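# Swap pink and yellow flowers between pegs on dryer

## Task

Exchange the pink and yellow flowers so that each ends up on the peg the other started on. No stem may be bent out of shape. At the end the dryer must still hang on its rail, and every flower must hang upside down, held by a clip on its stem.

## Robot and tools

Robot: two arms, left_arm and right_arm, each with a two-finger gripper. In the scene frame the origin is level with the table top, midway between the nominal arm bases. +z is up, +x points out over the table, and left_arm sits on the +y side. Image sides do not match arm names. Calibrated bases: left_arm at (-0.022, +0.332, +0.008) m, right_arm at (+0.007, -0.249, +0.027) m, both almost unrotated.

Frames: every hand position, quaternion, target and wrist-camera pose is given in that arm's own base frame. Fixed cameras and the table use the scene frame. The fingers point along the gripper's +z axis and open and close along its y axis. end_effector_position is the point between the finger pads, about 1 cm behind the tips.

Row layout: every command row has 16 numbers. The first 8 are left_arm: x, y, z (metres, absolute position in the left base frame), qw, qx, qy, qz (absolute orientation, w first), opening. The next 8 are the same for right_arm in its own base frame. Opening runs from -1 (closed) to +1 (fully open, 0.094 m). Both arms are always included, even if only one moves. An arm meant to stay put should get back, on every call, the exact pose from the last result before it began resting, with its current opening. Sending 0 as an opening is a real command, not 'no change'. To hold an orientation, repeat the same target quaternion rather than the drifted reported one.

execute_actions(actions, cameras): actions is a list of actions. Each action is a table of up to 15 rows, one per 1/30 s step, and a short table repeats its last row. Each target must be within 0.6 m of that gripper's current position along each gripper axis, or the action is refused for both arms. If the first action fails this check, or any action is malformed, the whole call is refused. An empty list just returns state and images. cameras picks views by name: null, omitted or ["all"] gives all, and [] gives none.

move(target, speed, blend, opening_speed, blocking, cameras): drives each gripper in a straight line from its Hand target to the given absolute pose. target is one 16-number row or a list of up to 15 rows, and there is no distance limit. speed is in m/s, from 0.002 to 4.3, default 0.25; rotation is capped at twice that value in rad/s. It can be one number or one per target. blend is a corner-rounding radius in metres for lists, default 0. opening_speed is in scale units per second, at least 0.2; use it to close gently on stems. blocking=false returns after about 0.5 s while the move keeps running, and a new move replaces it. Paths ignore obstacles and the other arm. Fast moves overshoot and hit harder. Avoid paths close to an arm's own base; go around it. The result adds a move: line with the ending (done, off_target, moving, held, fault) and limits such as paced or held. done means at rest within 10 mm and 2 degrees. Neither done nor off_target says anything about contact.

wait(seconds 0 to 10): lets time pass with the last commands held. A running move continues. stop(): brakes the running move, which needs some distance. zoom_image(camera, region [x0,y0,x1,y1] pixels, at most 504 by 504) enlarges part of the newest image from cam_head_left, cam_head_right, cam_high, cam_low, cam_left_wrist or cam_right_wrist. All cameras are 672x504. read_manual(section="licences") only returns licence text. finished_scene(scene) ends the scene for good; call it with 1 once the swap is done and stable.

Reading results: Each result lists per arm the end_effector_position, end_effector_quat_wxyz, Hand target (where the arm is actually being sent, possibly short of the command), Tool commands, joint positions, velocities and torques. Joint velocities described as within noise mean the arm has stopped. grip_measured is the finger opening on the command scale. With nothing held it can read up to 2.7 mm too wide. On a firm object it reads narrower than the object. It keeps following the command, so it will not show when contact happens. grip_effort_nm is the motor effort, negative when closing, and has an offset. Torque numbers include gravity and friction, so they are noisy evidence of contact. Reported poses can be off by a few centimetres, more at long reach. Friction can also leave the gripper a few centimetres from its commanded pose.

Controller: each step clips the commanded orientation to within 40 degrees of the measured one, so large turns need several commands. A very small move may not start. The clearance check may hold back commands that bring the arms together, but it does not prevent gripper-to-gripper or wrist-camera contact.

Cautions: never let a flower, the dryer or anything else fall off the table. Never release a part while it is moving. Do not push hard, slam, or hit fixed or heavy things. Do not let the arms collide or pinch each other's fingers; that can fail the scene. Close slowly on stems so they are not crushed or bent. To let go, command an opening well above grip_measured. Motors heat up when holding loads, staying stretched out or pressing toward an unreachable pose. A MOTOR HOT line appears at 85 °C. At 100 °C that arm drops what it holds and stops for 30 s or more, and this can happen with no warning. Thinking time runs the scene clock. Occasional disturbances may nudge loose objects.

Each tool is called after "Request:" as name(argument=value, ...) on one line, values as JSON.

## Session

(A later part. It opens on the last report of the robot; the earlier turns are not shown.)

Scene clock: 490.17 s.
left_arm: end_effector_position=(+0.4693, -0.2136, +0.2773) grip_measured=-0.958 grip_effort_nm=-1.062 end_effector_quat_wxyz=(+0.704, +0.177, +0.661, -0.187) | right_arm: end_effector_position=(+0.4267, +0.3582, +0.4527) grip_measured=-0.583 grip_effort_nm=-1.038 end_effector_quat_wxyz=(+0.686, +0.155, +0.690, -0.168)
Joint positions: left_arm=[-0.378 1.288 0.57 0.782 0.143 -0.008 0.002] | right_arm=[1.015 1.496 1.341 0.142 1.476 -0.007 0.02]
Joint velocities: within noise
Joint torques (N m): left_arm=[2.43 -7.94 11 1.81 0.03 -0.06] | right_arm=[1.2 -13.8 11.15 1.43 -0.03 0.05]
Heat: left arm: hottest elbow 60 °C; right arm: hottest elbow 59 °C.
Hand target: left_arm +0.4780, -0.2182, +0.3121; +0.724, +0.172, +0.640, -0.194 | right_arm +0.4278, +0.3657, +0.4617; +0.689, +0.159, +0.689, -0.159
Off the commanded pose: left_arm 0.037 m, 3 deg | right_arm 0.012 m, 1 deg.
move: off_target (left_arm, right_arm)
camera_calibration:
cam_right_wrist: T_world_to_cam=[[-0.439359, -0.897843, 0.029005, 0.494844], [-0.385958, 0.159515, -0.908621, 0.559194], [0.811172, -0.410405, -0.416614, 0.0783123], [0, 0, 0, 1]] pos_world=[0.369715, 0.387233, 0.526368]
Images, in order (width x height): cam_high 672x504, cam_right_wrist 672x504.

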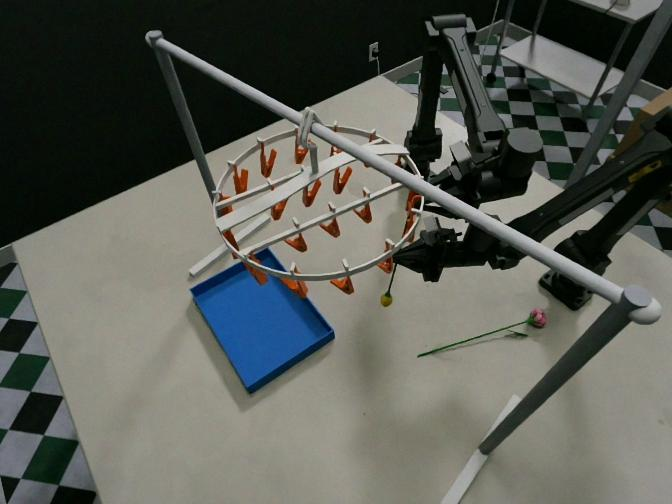

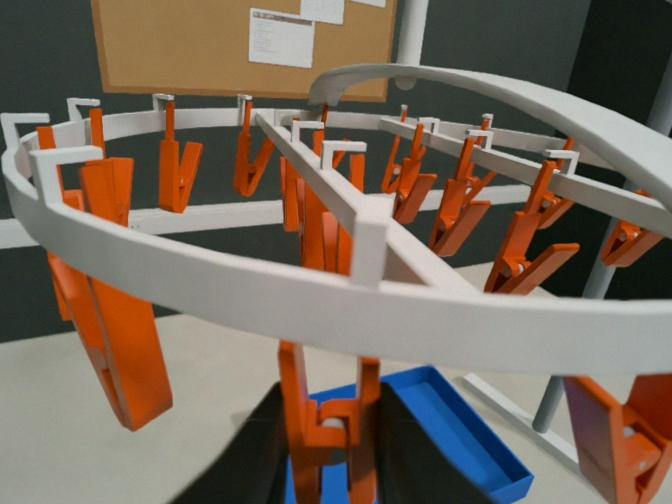

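Request:
move(target=[0.488,-0.223,0.312,0.7123,0.175,0.6525,-0.191,-1,0.428,0.366,0.462,0.689,0.159,0.689,-0.159,-0.72], speed=0.08, cameras=["cam_right_wrist","cam_high"])

Request:
zoom_image(camera="cam_high", region=[390, 180, 450, 240])

Request:
zoom_image(camera="cam_right_wrist", region=[220, 354, 430, 504])

Scene clock: 493.93 s.
left_arm: end_effector_position=(+0.4766, -0.2165, +0.2781) grip_measured=-0.958 grip_effort_nm=-1.062 end_effector_quat_wxyz=(+0.693, +0.178, +0.673, -0.186) | right_arm: end_effector_position=(+0.4267, +0.3582, +0.4527) grip_measured=-0.583 grip_effort_nm=-1.028 end_effector_quat_wxyz=(+0.686, +0.155, +0.690, -0.168)
Joint positions: left_arm=[-0.378 1.288 0.6 0.719 0.143 -0.008 0.002] | right_arm=[1.015 1.496 1.341 0.142 1.476 -0.007 0.02]
Joint velocities: within noise
Joint torques (N m): left_arm=[2.32 -7.82 11.28 1.85 0.01 0] | right_arm=[1.03 -13.8 11.18 1.39 -0.04 0.05]
Heat: left arm: hottest elbow 59 °C; right arm: hottest elbow 59 °C.
Hand target: left_arm +0.4859, -0.2222, +0.3121; +0.712, +0.175, +0.652, -0.191 | right_arm +0.4278, +0.3657, +0.4617; +0.689, +0.159, +0.689, -0.159
Off the commanded pose: left_arm 0.036 m, 3 deg | right_arm 0.012 m, 1 deg.
move: off_target (left_arm, right_arm)
camera_calibration:
cam_right_wrist: T_world_to_cam=[[-0.439359, -0.897843, 0.029005, 0.494844], [-0.385958, 0.159515, -0.908621, 0.559194], [0.811172, -0.410405, -0.416614, 0.0783123], [0, 0, 0, 1]] pos_world=[0.369715, 0.387233, 0.526368]
Images, in order (width x height): cam_high 672x504, cam_right_wrist 672x504.

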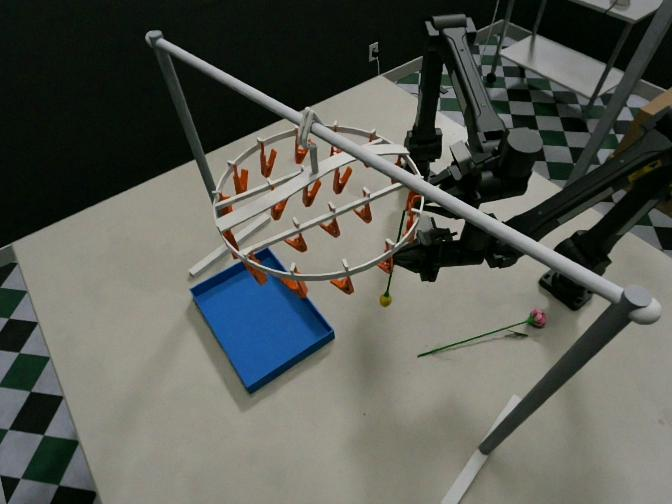

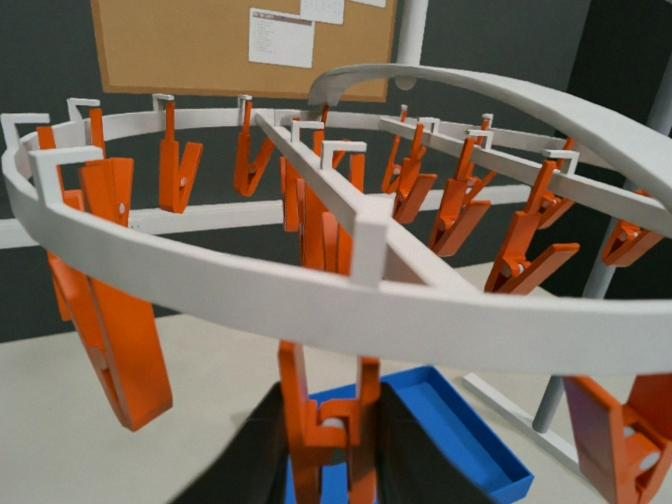

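Scaled by 8.400 from the camera's 672x504 image, which has a finer 960x720 frame.

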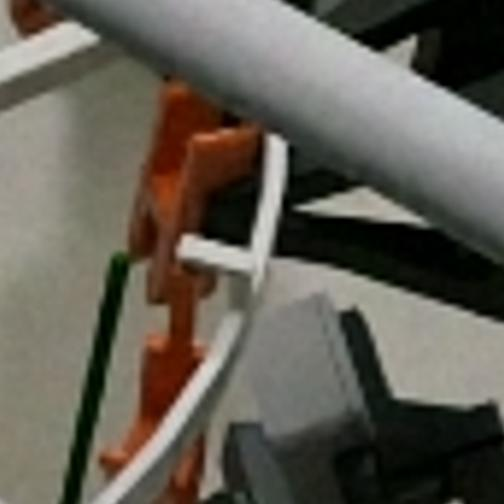

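Scaled by 2.400 from the camera's 672x504 image, which has a finer 960x720 frame.

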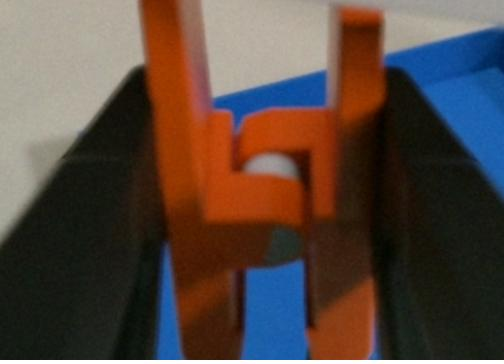

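Request:
move(target=[0.473,-0.208,0.265,0.698,0.180,0.668,-0.1865,-1,0.428,0.366,0.462,0.689,0.159,0.689,-0.159,-0.72], speed=0.08, cameras=["cam_right_wrist","cam_high"])

Request:
zoom_image(camera="cam_high", region=[390, 180, 450, 240])

Scene clock: 501.63 s.
left_arm: end_effector_position=(+0.4690, -0.2124, +0.2626) grip_measured=-0.958 grip_effort_nm=-1.062 end_effector_quat_wxyz=(+0.691, +0.182, +0.673, -0.190) | right_arm: end_effector_position=(+0.4267, +0.3582, +0.4527) grip_measured=-0.583 grip_effort_nm=-1.028 end_effector_quat_wxyz=(+0.686, +0.155, +0.690, -0.168)
Joint positions: left_arm=[-0.369 1.3 0.561 0.766 0.163 -0.008 0.002] | right_arm=[1.015 1.496 1.341 0.142 1.476 -0.007 0.02]
Joint velocities: within noise
Joint torques (N m): left_arm=[3.37 -6.24 7.21 3.11 0.15 0.1] | right_arm=[1.08 -13.74 11.14 1.39 -0.04 0.05]
Heat: left arm: hottest elbow 60 °C; right arm: hottest elbow 59 °C.
Hand target: left_arm +0.4728, -0.2080, +0.2649; +0.698, +0.180, +0.668, -0.186 | right_arm +0.4278, +0.3657, +0.4617; +0.689, +0.159, +0.689, -0.159
Off the commanded pose: left_arm 0.006 m, 1 deg | right_arm 0.012 m, 1 deg.
move: off_target (right_arm)
camera_calibration:
cam_right_wrist: T_world_to_cam=[[-0.439359, -0.897843, 0.029005, 0.494844], [-0.385958, 0.159515, -0.908621, 0.559194], [0.811172, -0.410405, -0.416614, 0.0783123], [0, 0, 0, 1]] pos_world=[0.369715, 0.387233, 0.526368]
Images, in order (width x height): cam_high 672x504, cam_right_wrist 672x504.

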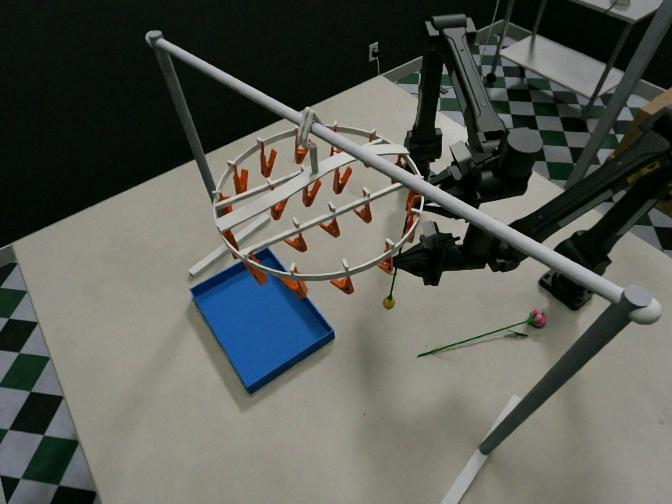

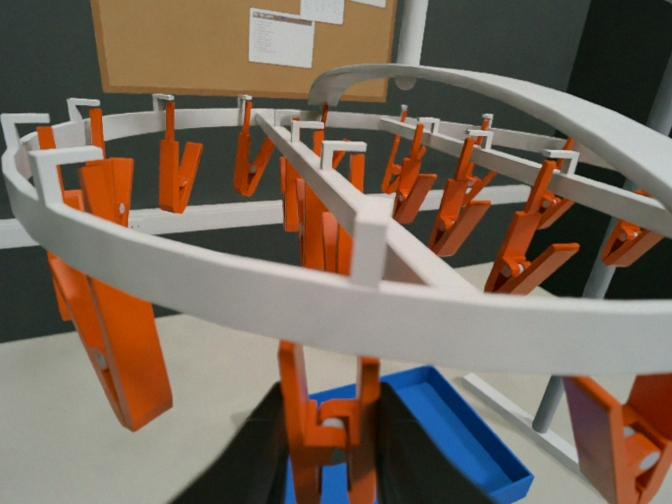

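Scaled by 8.400 from the camera's 672x504 image, which has a finer 960x720 frame.

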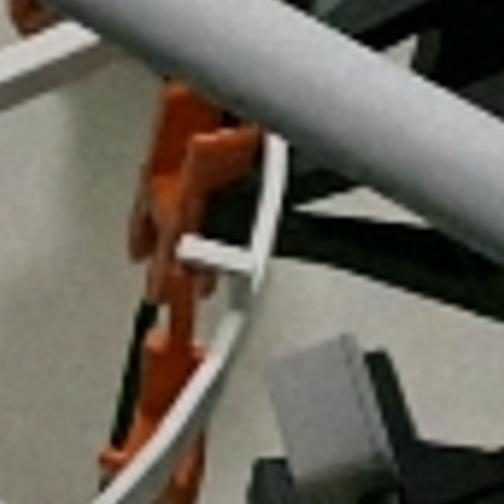

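Request:
move(target=[0.481,-0.212,0.304,0.7123,0.175,0.6525,-0.191,-1,0.428,0.366,0.462,0.689,0.159,0.689,-0.159,-0.72], speed=0.08, cameras=["cam_right_wrist","cam_high"])

Request:
zoom_image(camera="cam_high", region=[390, 180, 450, 240])

Request:
zoom_image(camera="cam_right_wrist", region=[220, 354, 430, 504])

Scene clock: 506.10 s.
left_arm: end_effector_position=(+0.4667, -0.2114, +0.2666) grip_measured=-0.958 grip_effort_nm=-1.067 end_effector_quat_wxyz=(+0.690, +0.182, +0.675, -0.190) | right_arm: end_effector_position=(+0.4267, +0.3582, +0.4527) grip_measured=-0.583 grip_effort_nm=-1.038 end_effector_quat_wxyz=(+0.686, +0.155, +0.690, -0.168)
Joint positions: left_arm=[-0.369 1.281 0.561 0.743 0.164 -0.008 0.002] | right_arm=[1.015 1.496 1.341 0.142 1.476 -0.007 0.02]
Joint velocities: within noise
Joint torques (N m): left_arm=[3.19 -8 11.22 1.91 0.02 -0.01] | right_arm=[1.08 -13.86 11.12 1.43 -0.03 0.04]
Heat: left arm: hottest elbow 59 °C; right arm: hottest elbow 59 °C.
Hand target: left_arm +0.4787, -0.2110, +0.3039; +0.712, +0.175, +0.652, -0.191 | right_arm +0.4278, +0.3657, +0.4617; +0.689, +0.159, +0.689, -0.159
Off the commanded pose: left_arm 0.040 m, 4 deg | right_arm 0.012 m, 1 deg.
move: off_target (left_arm, right_arm)
camera_calibration:
cam_right_wrist: T_world_to_cam=[[-0.439359, -0.897843, 0.029005, 0.494844], [-0.385958, 0.159515, -0.908621, 0.559194], [0.811172, -0.410405, -0.416614, 0.0783123], [0, 0, 0, 1]] pos_world=[0.369715, 0.387233, 0.526368]
Images, in order (width x height): cam_high 672x504, cam_right_wrist 672x504.

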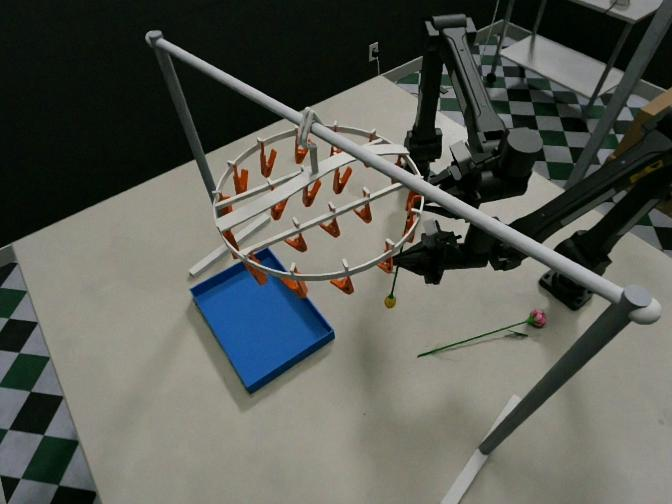

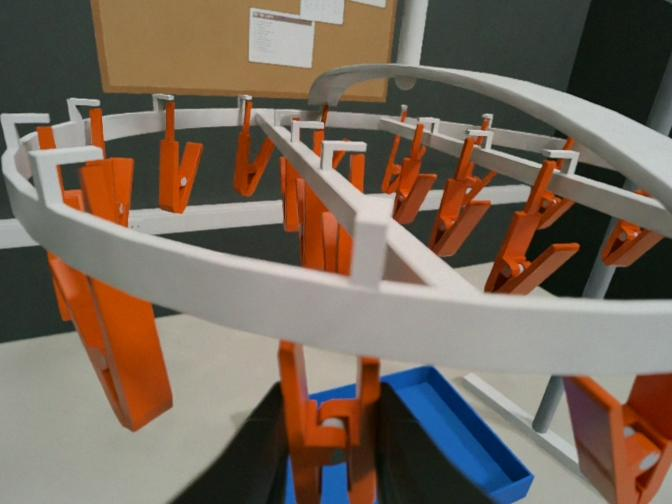

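Scaled by 8.400 from the camera's 672x504 image, which has a finer 960x720 frame.

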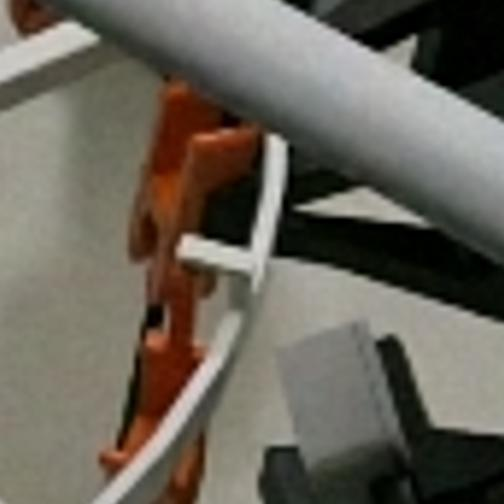

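Scaled by 2.400 from the camera's 672x504 image, which has a finer 960x720 frame.

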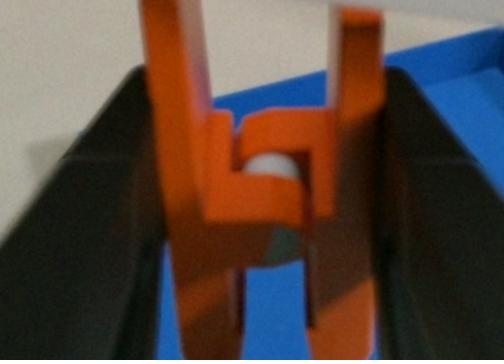

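Request:
move(target=[0.484,-0.215,0.313,0.7123,0.175,0.6525,-0.191,-1,0.428,0.366,0.462,0.689,0.159,0.689,-0.159,-0.72], speed=0.05, cameras=["cam_right_wrist","cam_high"])

Request:
zoom_image(camera="cam_high", region=[390, 180, 450, 240])

Request:
zoom_image(camera="cam_right_wrist", region=[220, 354, 430, 504])

Scene clock: 509.77 s.
left_arm: end_effector_position=(+0.4714, -0.2128, +0.2761) grip_measured=-0.958 grip_effort_nm=-1.062 end_effector_quat_wxyz=(+0.690, +0.182, +0.674, -0.189) | right_arm: end_effector_position=(+0.4267, +0.3582, +0.4527) grip_measured=-0.583 grip_effort_nm=-1.023 end_effector_quat_wxyz=(+0.686, +0.155, +0.690, -0.168)
Joint positions: left_arm=[-0.369 1.272 0.585 0.713 0.161 -0.008 0.002] | right_arm=[1.015 1.496 1.341 0.142 1.476 -0.007 0.02]
Joint velocities: within noise
Joint torques (N m): left_arm=[2.84 -8.12 11.28 1.77 -0.07 -0.01] | right_arm=[1.03 -13.74 11.15 1.36 -0.04 0.05]
Heat: left arm: hottest elbow 60 °C; right arm: hottest elbow 59 °C.
Hand target: left_arm +0.4818, -0.2140, +0.3129; +0.712, +0.175, +0.652, -0.191 | right_arm +0.4278, +0.3657, +0.4618; +0.689, +0.159, +0.689, -0.159
Off the commanded pose: left_arm 0.039 m, 4 deg | right_arm 0.012 m, 1 deg.
move: off_target (left_arm, right_arm)
camera_calibration:
cam_right_wrist: T_world_to_cam=[[-0.439359, -0.897843, 0.029005, 0.494844], [-0.385958, 0.159515, -0.908621, 0.559194], [0.811172, -0.410405, -0.416614, 0.0783123], [0, 0, 0, 1]] pos_world=[0.369715, 0.387233, 0.526368]
Images, in order (width x height): cam_high 672x504, cam_right_wrist 672x504.

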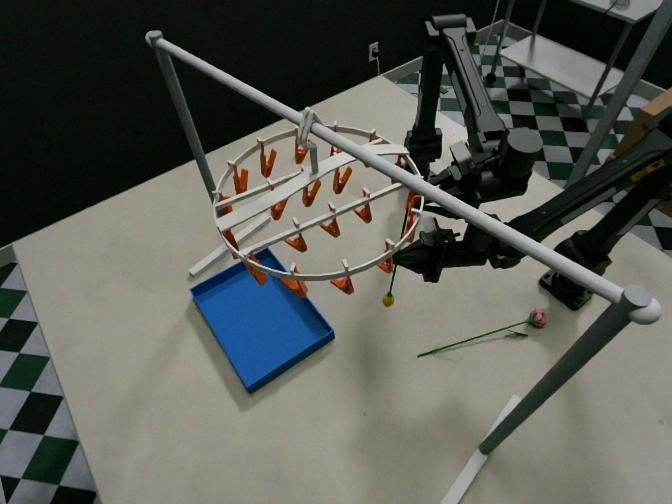

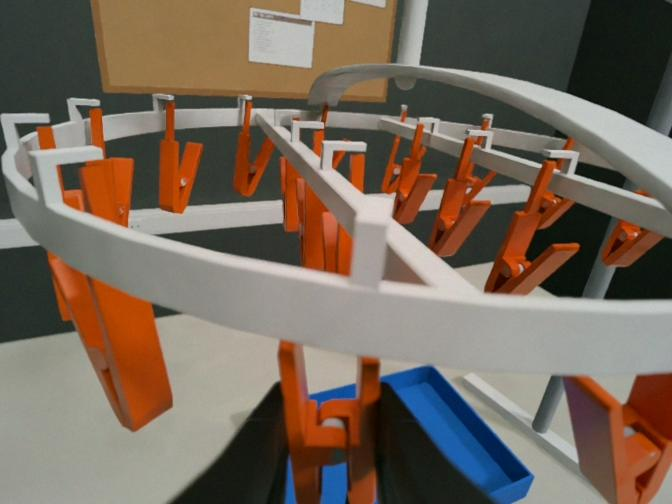

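Scaled by 8.400 from the camera's 672x504 image, which has a finer 960x720 frame.

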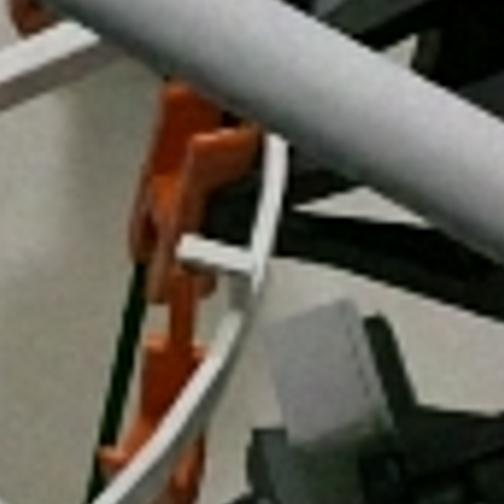

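Scaled by 2.400 from the camera's 672x504 image, which has a finer 960x720 frame.

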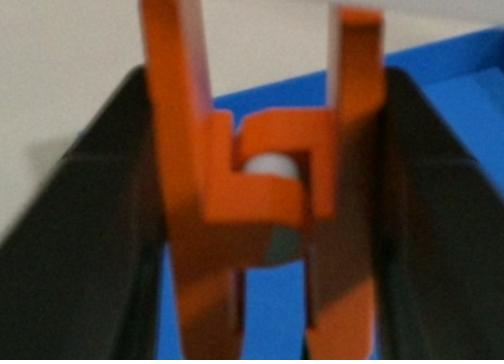

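Request:
move(target=[0.477,-0.2025,0.272,0.698,0.180,0.668,-0.1865,-1,0.428,0.366,0.462,0.689,0.159,0.689,-0.159,-0.72], speed=0.08, cameras=["cam_right_wrist","cam_high"])

Request:
zoom_image(camera="cam_high", region=[390, 180, 450, 240])

Request:
zoom_image(camera="cam_right_wrist", region=[220, 354, 430, 504])

Scene clock: 514.47 s.
left_arm: end_effector_position=(+0.4731, -0.2069, +0.2702) grip_measured=-0.958 grip_effort_nm=-1.067 end_effector_quat_wxyz=(+0.691, +0.182, +0.673, -0.190) | right_arm: end_effector_position=(+0.4267, +0.3582, +0.4527) grip_measured=-0.583 grip_effort_nm=-1.033 end_effector_quat_wxyz=(+0.686, +0.155, +0.690, -0.168)
Joint positions: left_arm=[-0.35 1.287 0.575 0.74 0.182 -0.008 0.002] | right_arm=[1.015 1.496 1.341 0.142 1.476 -0.007 0.02]
Joint velocities: within noise
Joint torques (N m): left_arm=[3.37 -6.12 7.32 3.14 0.15 0.08] | right_arm=[1.03 -13.86 11.21 1.33 -0.03 0.05]
Heat: left arm: hottest elbow 60 °C; right arm: hottest elbow 59 °C.
Hand target: left_arm +0.4769, -0.2025, +0.2721; +0.698, +0.180, +0.668, -0.186 | right_arm +0.4278, +0.3657, +0.4617; +0.689, +0.159, +0.689, -0.159
Off the commanded pose: left_arm 0.006 m, 1 deg | right_arm 0.012 m, 1 deg.
move: off_target (right_arm)
camera_calibration:
cam_right_wrist: T_world_to_cam=[[-0.439359, -0.897843, 0.029005, 0.494844], [-0.385958, 0.159515, -0.908621, 0.559194], [0.811172, -0.410405, -0.416614, 0.0783123], [0, 0, 0, 1]] pos_world=[0.369715, 0.387233, 0.526368]
Images, in order (width x height): cam_high 672x504, cam_right_wrist 672x504.

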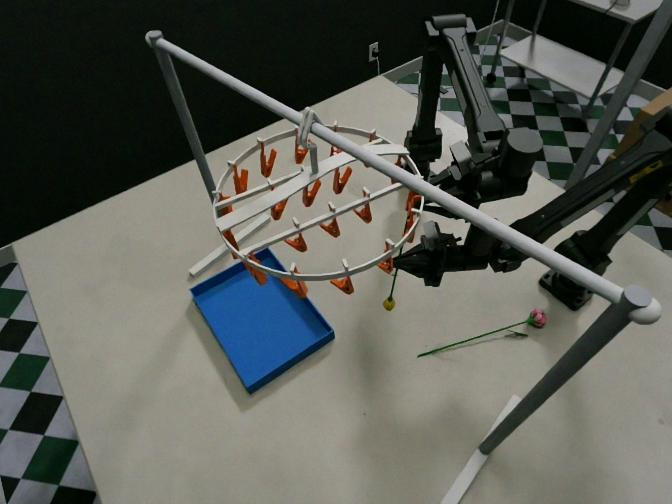

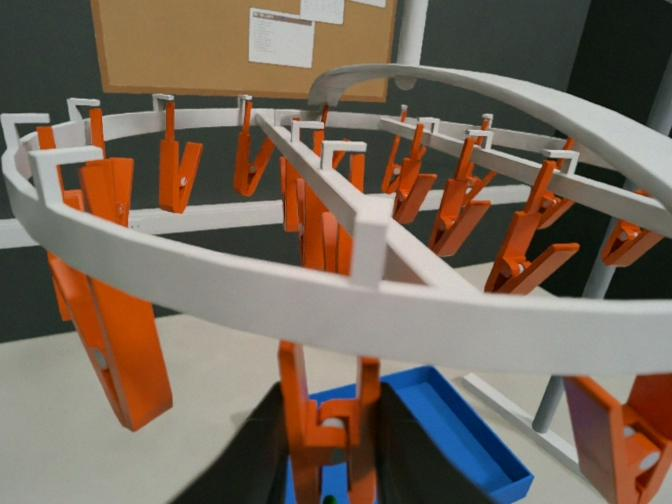

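Scaled by 8.400 from the camera's 672x504 image, which has a finer 960x720 frame.

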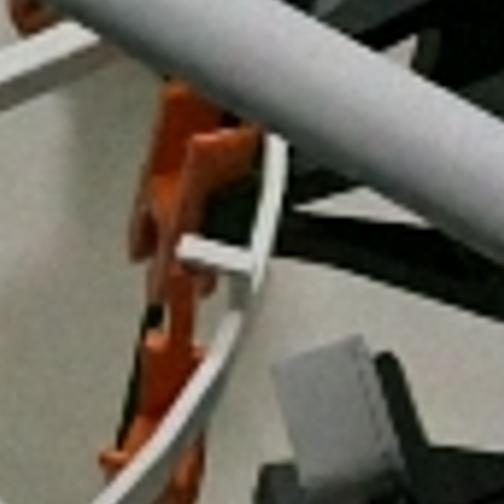

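Scaled by 2.400 from the camera's 672x504 image, which has a finer 960x720 frame.

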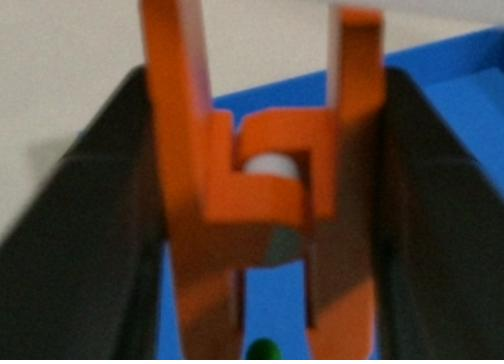

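Request:
move(target=[0.487,-0.209,0.316,0.7123,0.175,0.6525,-0.191,-1,0.428,0.366,0.462,0.689,0.159,0.689,-0.159,-0.72], speed=0.05, cameras=["cam_right_wrist","cam_high"])

Request:
zoom_image(camera="cam_high", region=[390, 180, 450, 240])

Request:
zoom_image(camera="cam_right_wrist", region=[220, 354, 430, 504])

Scene clock: 518.90 s.
left_arm: end_effector_position=(+0.4747, -0.2071, +0.2800) grip_measured=-0.958 grip_effort_nm=-1.062 end_effector_quat_wxyz=(+0.691, +0.182, +0.673, -0.189) | right_arm: end_effector_position=(+0.4267, +0.3582, +0.4527) grip_measured=-0.583 grip_effort_nm=-1.028 end_effector_quat_wxyz=(+0.686, +0.155, +0.690, -0.168)
Joint positions: left_arm=[-0.35 1.268 0.592 0.703 0.18 -0.008 0.002] | right_arm=[1.015 1.496 1.341 0.142 1.476 -0.007 0.02]
Joint velocities: within noise
Joint torques (N m): left_arm=[2.78 -7.94 11.29 1.77 -0.08 -0.03] | right_arm=[1.08 -13.98 11.12 1.44 -0.05 0.05]
Heat: left arm: hottest elbow 59 °C; right arm: hottest elbow 59 °C.
Hand target: left_arm +0.4848, -0.2082, +0.3159; +0.712, +0.175, +0.652, -0.191 | right_arm +0.4278, +0.3657, +0.4617; +0.689, +0.159, +0.689, -0.159
Off the commanded pose: left_arm 0.038 m, 3 deg | right_arm 0.012 m, 1 deg.
move: off_target (left_arm, right_arm)
camera_calibration:
cam_right_wrist: T_world_to_cam=[[-0.439359, -0.897843, 0.029005, 0.494844], [-0.385958, 0.159515, -0.908621, 0.559194], [0.811172, -0.410405, -0.416614, 0.0783123], [0, 0, 0, 1]] pos_world=[0.369715, 0.387233, 0.526368]
Images, in order (width x height): cam_high 672x504, cam_right_wrist 672x504.

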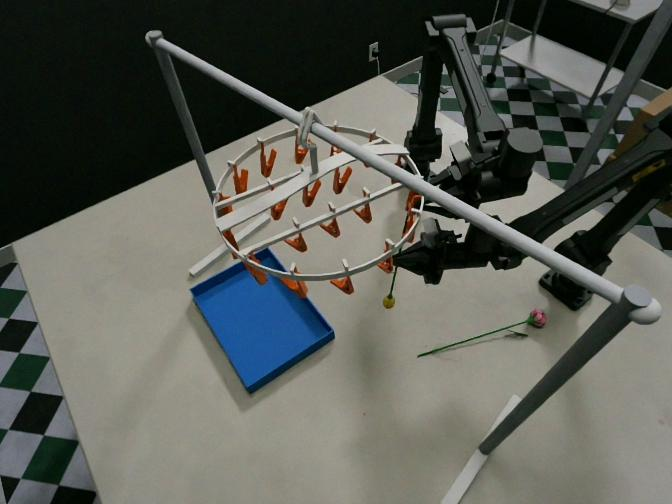

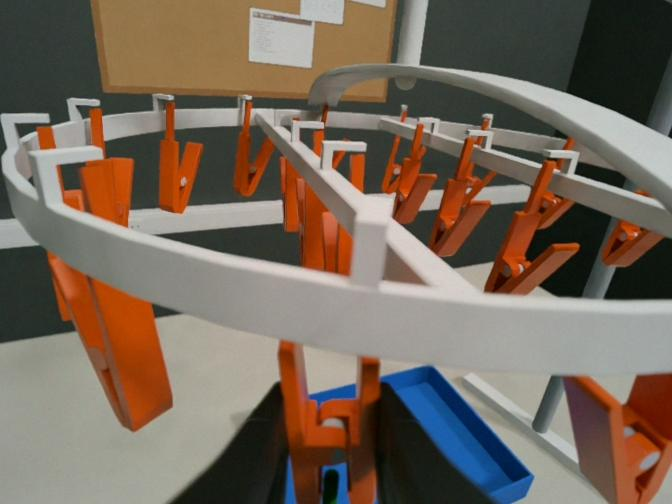

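Scaled by 8.400 from the camera's 672x504 image, which has a finer 960x720 frame.

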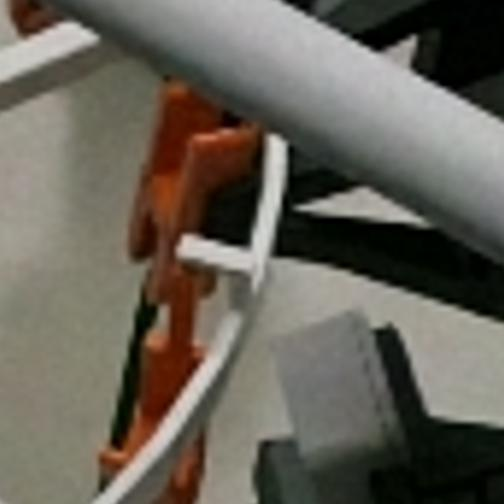

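Scaled by 2.400 from the camera's 672x504 image, which has a finer 960x720 frame.

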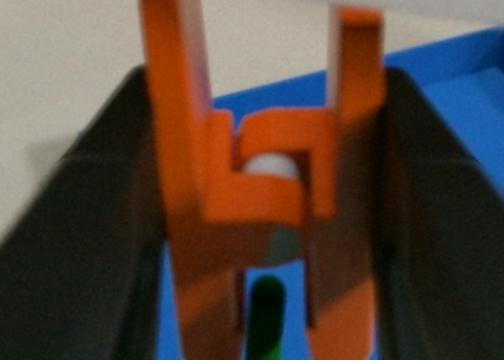

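Request:
move(target=[0.489,-0.210,0.322,0.7123,0.175,0.6525,-0.191,-1,0.428,0.366,0.462,0.689,0.159,0.689,-0.159,-0.72], speed=0.05, cameras=["cam_right_wrist","cam_high"])

Request:
zoom_image(camera="cam_high", region=[390, 180, 450, 240])

Request:
zoom_image(camera="cam_right_wrist", region=[220, 354, 430, 504])

Scene clock: 524.47 s.
left_arm: end_effector_position=(+0.4771, -0.2079, +0.2837) grip_measured=-0.958 grip_effort_nm=-1.067 end_effector_quat_wxyz=(+0.690, +0.182, +0.675, -0.189) | right_arm: end_effector_position=(+0.4267, +0.3582, +0.4527) grip_measured=-0.583 grip_effort_nm=-1.033 end_effector_quat_wxyz=(+0.686, +0.155, +0.690, -0.168)
Joint positions: left_arm=[-0.35 1.264 0.605 0.683 0.179 -0.008 0.002] | right_arm=[1.015 1.496 1.341 0.142 1.476 -0.007 0.02]
Joint velocities: within noise
Joint torques (N m): left_arm=[2.78 -8.18 11.47 1.76 -0.07 -0.03] | right_arm=[0.97 -13.86 11.17 1.37 -0.04 0.04]
Heat: left arm: hottest elbow 58 °C; right arm: hottest elbow 59 °C.
Hand target: left_arm +0.4866, -0.2092, +0.3219; +0.712, +0.175, +0.652, -0.191 | right_arm +0.4278, +0.3657, +0.4618; +0.689, +0.159, +0.689, -0.159
Off the commanded pose: left_arm 0.040 m, 4 deg | right_arm 0.012 m, 1 deg.
move: off_target (left_arm, right_arm)
camera_calibration:
cam_right_wrist: T_world_to_cam=[[-0.439359, -0.897843, 0.029005, 0.494844], [-0.385958, 0.159515, -0.908621, 0.559194], [0.811172, -0.410405, -0.416614, 0.0783123], [0, 0, 0, 1]] pos_world=[0.369715, 0.387233, 0.526368]
Images, in order (width x height): cam_high 672x504, cam_right_wrist 672x504.

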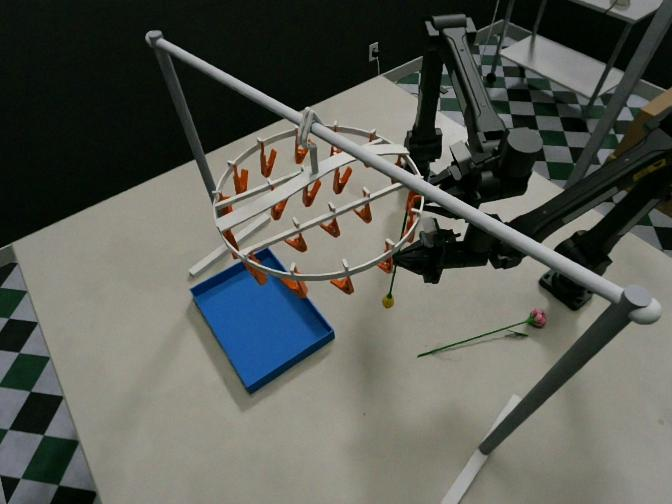

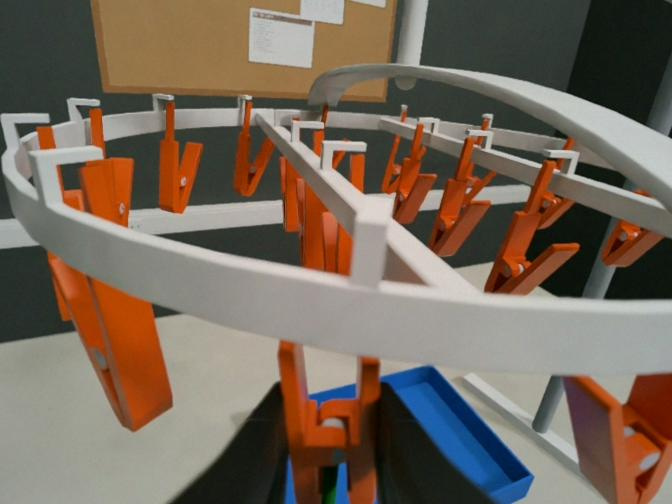

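Scaled by 8.400 from the camera's 672x504 image, which has a finer 960x720 frame.

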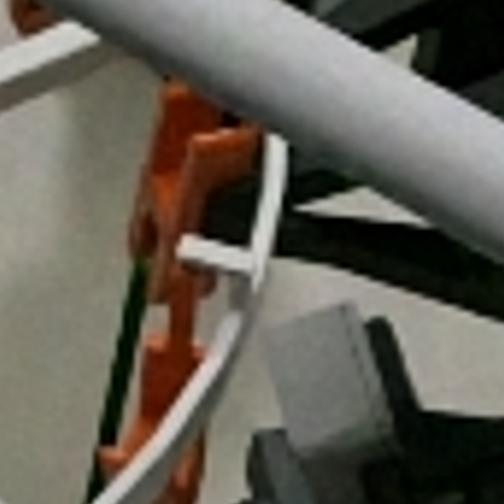

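Scaled by 2.400 from the camera's 672x504 image, which has a finer 960x720 frame.

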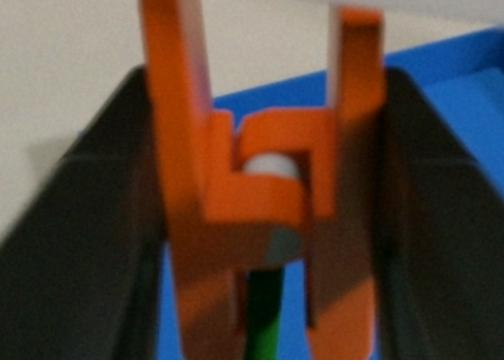

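Request:
move(target=[0.489,-0.210,0.322,0.7123,0.175,0.6525,-0.191,-1,0.428,0.366,0.462,0.689,0.159,0.689,-0.159,0.1], opening_speed=0.5, cameras=["cam_right_wrist","cam_high","cam_low"])

Request:
zoom_image(camera="cam_high", region=[390, 180, 450, 240])

Request:
zoom_image(camera="cam_right_wrist", region=[220, 354, 430, 504])

Scene clock: 530.03 s.
left_arm: end_effector_position=(+0.4767, -0.2076, +0.2852) grip_measured=-0.958 grip_effort_nm=-1.062 end_effector_quat_wxyz=(+0.691, +0.181, +0.674, -0.189) | right_arm: end_effector_position=(+0.4268, +0.3583, +0.4527) grip_measured=+0.098 grip_effort_nm=0.066 end_effector_quat_wxyz=(+0.686, +0.154, +0.691, -0.168)
Joint positions: left_arm=[-0.35 1.261 0.605 0.683 0.179 -0.008 0.002] | right_arm=[1.015 1.496 1.341 0.142 1.475 -0.007 0.052]
Joint velocities: within noise
Joint torques (N m): left_arm=[2.73 -8 11.48 1.77 -0.07 -0.03] | right_arm=[1.08 -13.92 11.18 1.44 -0.02 0.04]
Heat: left arm: hottest elbow 58 °C; right arm: hottest elbow 59 °C.
Hand target: left_arm +0.4867, -0.2091, +0.3221; +0.712, +0.175, +0.652, -0.191 | right_arm +0.4278, +0.3657, +0.4617; +0.689, +0.159, +0.689, -0.159
Off the commanded pose: left_arm 0.039 m, 4 deg | right_arm 0.012 m, 1 deg.
move: off_target (left_arm, right_arm)
camera_calibration:
cam_right_wrist: T_world_to_cam=[[-0.438676, -0.898175, 0.0290493, 0.494788], [-0.386102, 0.159189, -0.908617, 0.559356], [0.811473, -0.409805, -0.41662, 0.0780117], [0, 0, 0, 1]] pos_world=[0.369716, 0.387333, 0.526368]
Images, in order (width x height): cam_high 672x504, cam_low 672x504, cam_right_wrist 672x504.

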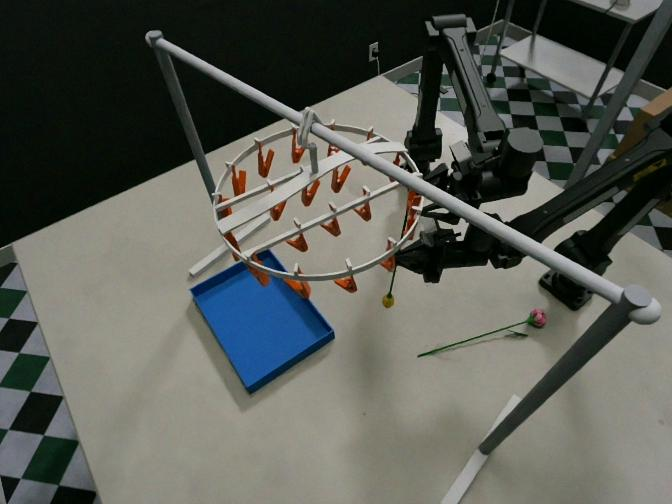

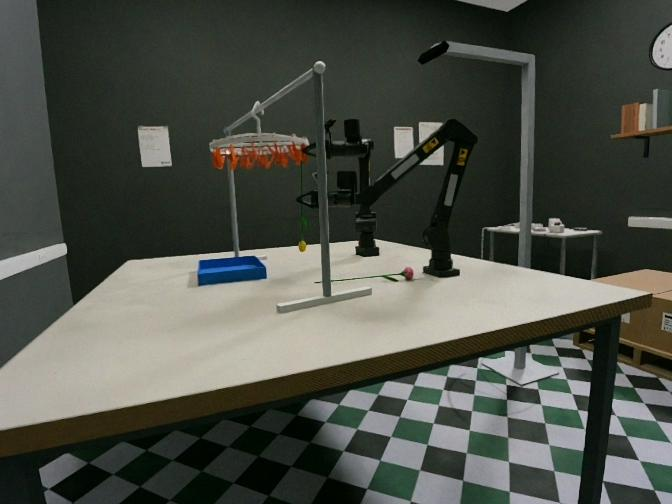

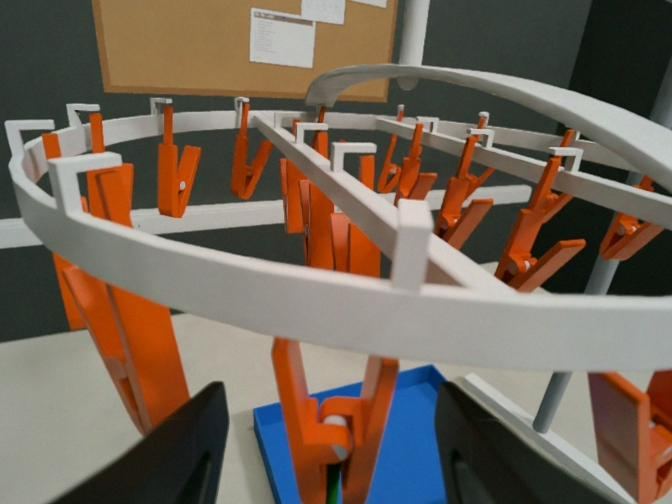

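Scaled by 8.400 from the camera's 672x504 image, which has a finer 960x720 frame.

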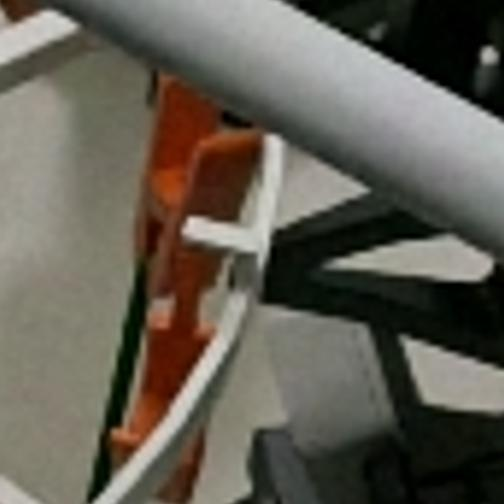

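Scaled by 2.400 from the camera's 672x504 image, which has a finer 960x720 frame.

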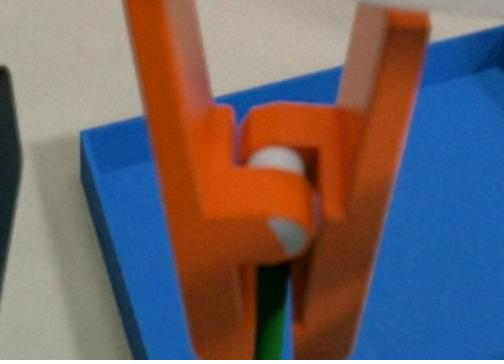

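Request:
move(target=[0.489,-0.210,0.322,0.7123,0.175,0.6525,-0.191,-0.3,0.428,0.366,0.462,0.689,0.159,0.689,-0.159,0.1], opening_speed=0.8, cameras=["cam_low","cam_left_wrist"])

Request:
move(target=[[0.465,-0.196,0.30,0.7123,0.175,0.6525,-0.191,-0.3,0.428,0.366,0.462,0.689,0.159,0.689,-0.159,0.1],[0.40,-0.158,0.27,0.7123,0.175,0.6525,-0.191,-0.3,0.390,0.385,0.462,0.689,0.159,0.689,-0.159,0.1]], speed=0.1, cameras=["cam_low","cam_high","cam_right_wrist"])

Scene clock: 534.10 s.
left_arm: end_effector_position=(+0.4767, -0.2076, +0.2852) grip_measured=-0.303 grip_effort_nm=0.051 end_effector_quat_wxyz=(+0.691, +0.181, +0.674, -0.189) | right_arm: end_effector_position=(+0.4268, +0.3583, +0.4527) grip_measured=+0.099 grip_effort_nm=0.071 end_effector_quat_wxyz=(+0.686, +0.154, +0.691, -0.168)
Joint positions: left_arm=[-0.35 1.261 0.605 0.683 0.179 -0.008 0.033] | right_arm=[1.015 1.496 1.341 0.142 1.475 -0.007 0.052]
Joint velocities: within noise
Joint torques (N m): left_arm=[2.78 -7.94 11.49 1.77 -0.07 -0.03] | right_arm=[0.97 -13.74 11.21 1.44 0 0.05]
Heat: left arm: hottest elbow 58 °C; right arm: hottest elbow 59 °C.
Hand target: left_arm +0.4867, -0.2091, +0.3220; +0.712, +0.175, +0.652, -0.191 | right_arm +0.4278, +0.3657, +0.4617; +0.689, +0.159, +0.689, -0.159
Off the commanded pose: left_arm 0.039 m, 4 deg | right_arm 0.012 m, 1 deg.
move: off_target (left_arm, right_arm)
camera_calibration:
cam_left_wrist: T_world_to_cam=[[-0.500173, -0.865869, -0.00988614, 0.06135], [-0.339074, 0.206347, -0.91785, 0.504049], [0.796778, -0.455732, -0.396803, -0.268913], [0, 0, 0, 1]] pos_world=[0.41586, -0.17344, 0.356542]
Images, in order (width x height): cam_low 672x504, cam_left_wrist 672x504.

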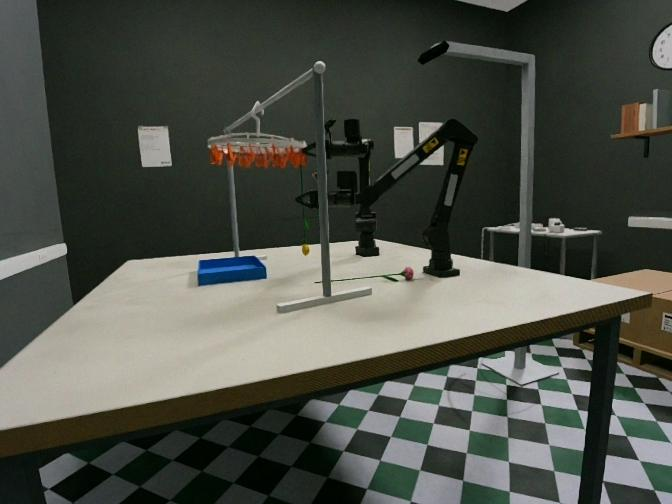

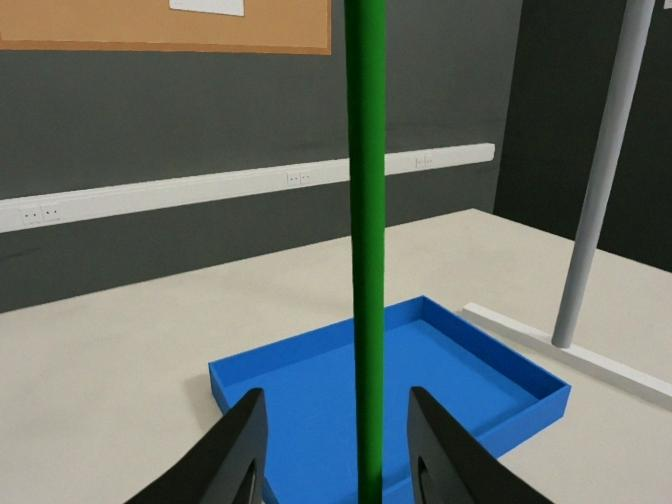

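Scene clock: 535.80 s.
left_arm: end_effector_position=(+0.4004, -0.1632, +0.2592) grip_measured=-0.302 grip_effort_nm=0.051 end_effector_quat_wxyz=(+0.700, +0.182, +0.663, -0.190) | right_arm: end_effector_position=(+0.3914, +0.3785, +0.4529) grip_measured=+0.099 grip_effort_nm=0.071 end_effector_quat_wxyz=(+0.687, +0.154, +0.690, -0.168)
Joint positions: left_arm=[-0.289 1.065 0.356 0.765 0.243 -0.012 0.033] | right_arm=[1.095 1.496 1.341 0.142 1.554 -0.007 0.052]
Joint velocities: within noise
Joint torques (N m): left_arm=[3.49 -5.01 7.19 2.96 0.14 -0.08] | right_arm=[1.2 -14.15 10.67 1.5 0.11 0.02]
Heat: left arm: hottest elbow 58 °C; right arm: hottest elbow 59 °C.
Hand target: left_arm +0.4000, -0.1581, +0.2699; +0.712, +0.175, +0.652, -0.191 | right_arm +0.3898, +0.3849, +0.4618; +0.689, +0.159, +0.689, -0.159
Off the commanded pose: left_arm 0.012 m, 2 deg | right_arm 0.011 m, 1 deg.
move: off_target (left_arm, right_arm)
camera_calibration:
cam_right_wrist: T_world_to_cam=[[-0.438005, -0.8985, 0.0291466, 0.497256], [-0.385376, 0.158375, -0.909067, 0.54289], [0.812181, -0.409408, -0.415629, 0.114138], [0, 0, 0, 1]] pos_world=[0.334317, 0.407533, 0.526469]
Images, in order (width x height): cam_high 672x504, cam_low 672x504, cam_right_wrist 672x504.

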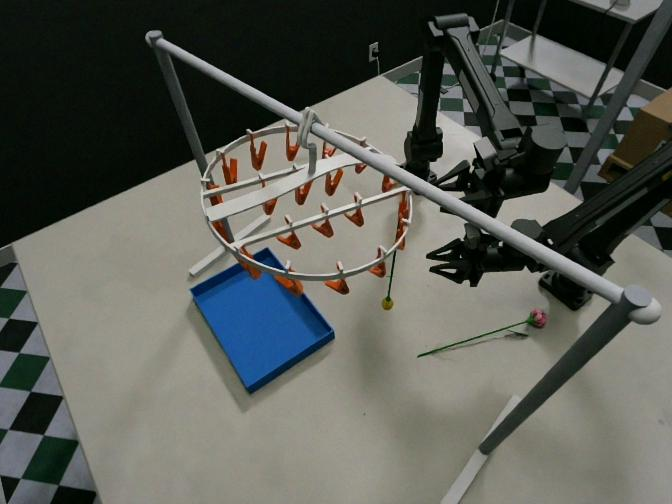

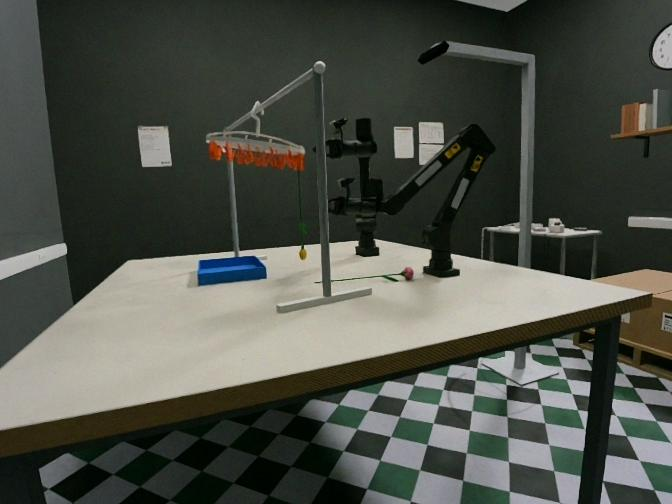

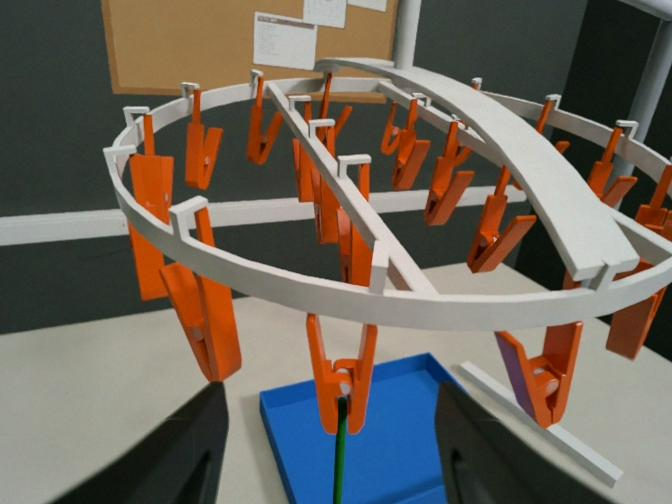

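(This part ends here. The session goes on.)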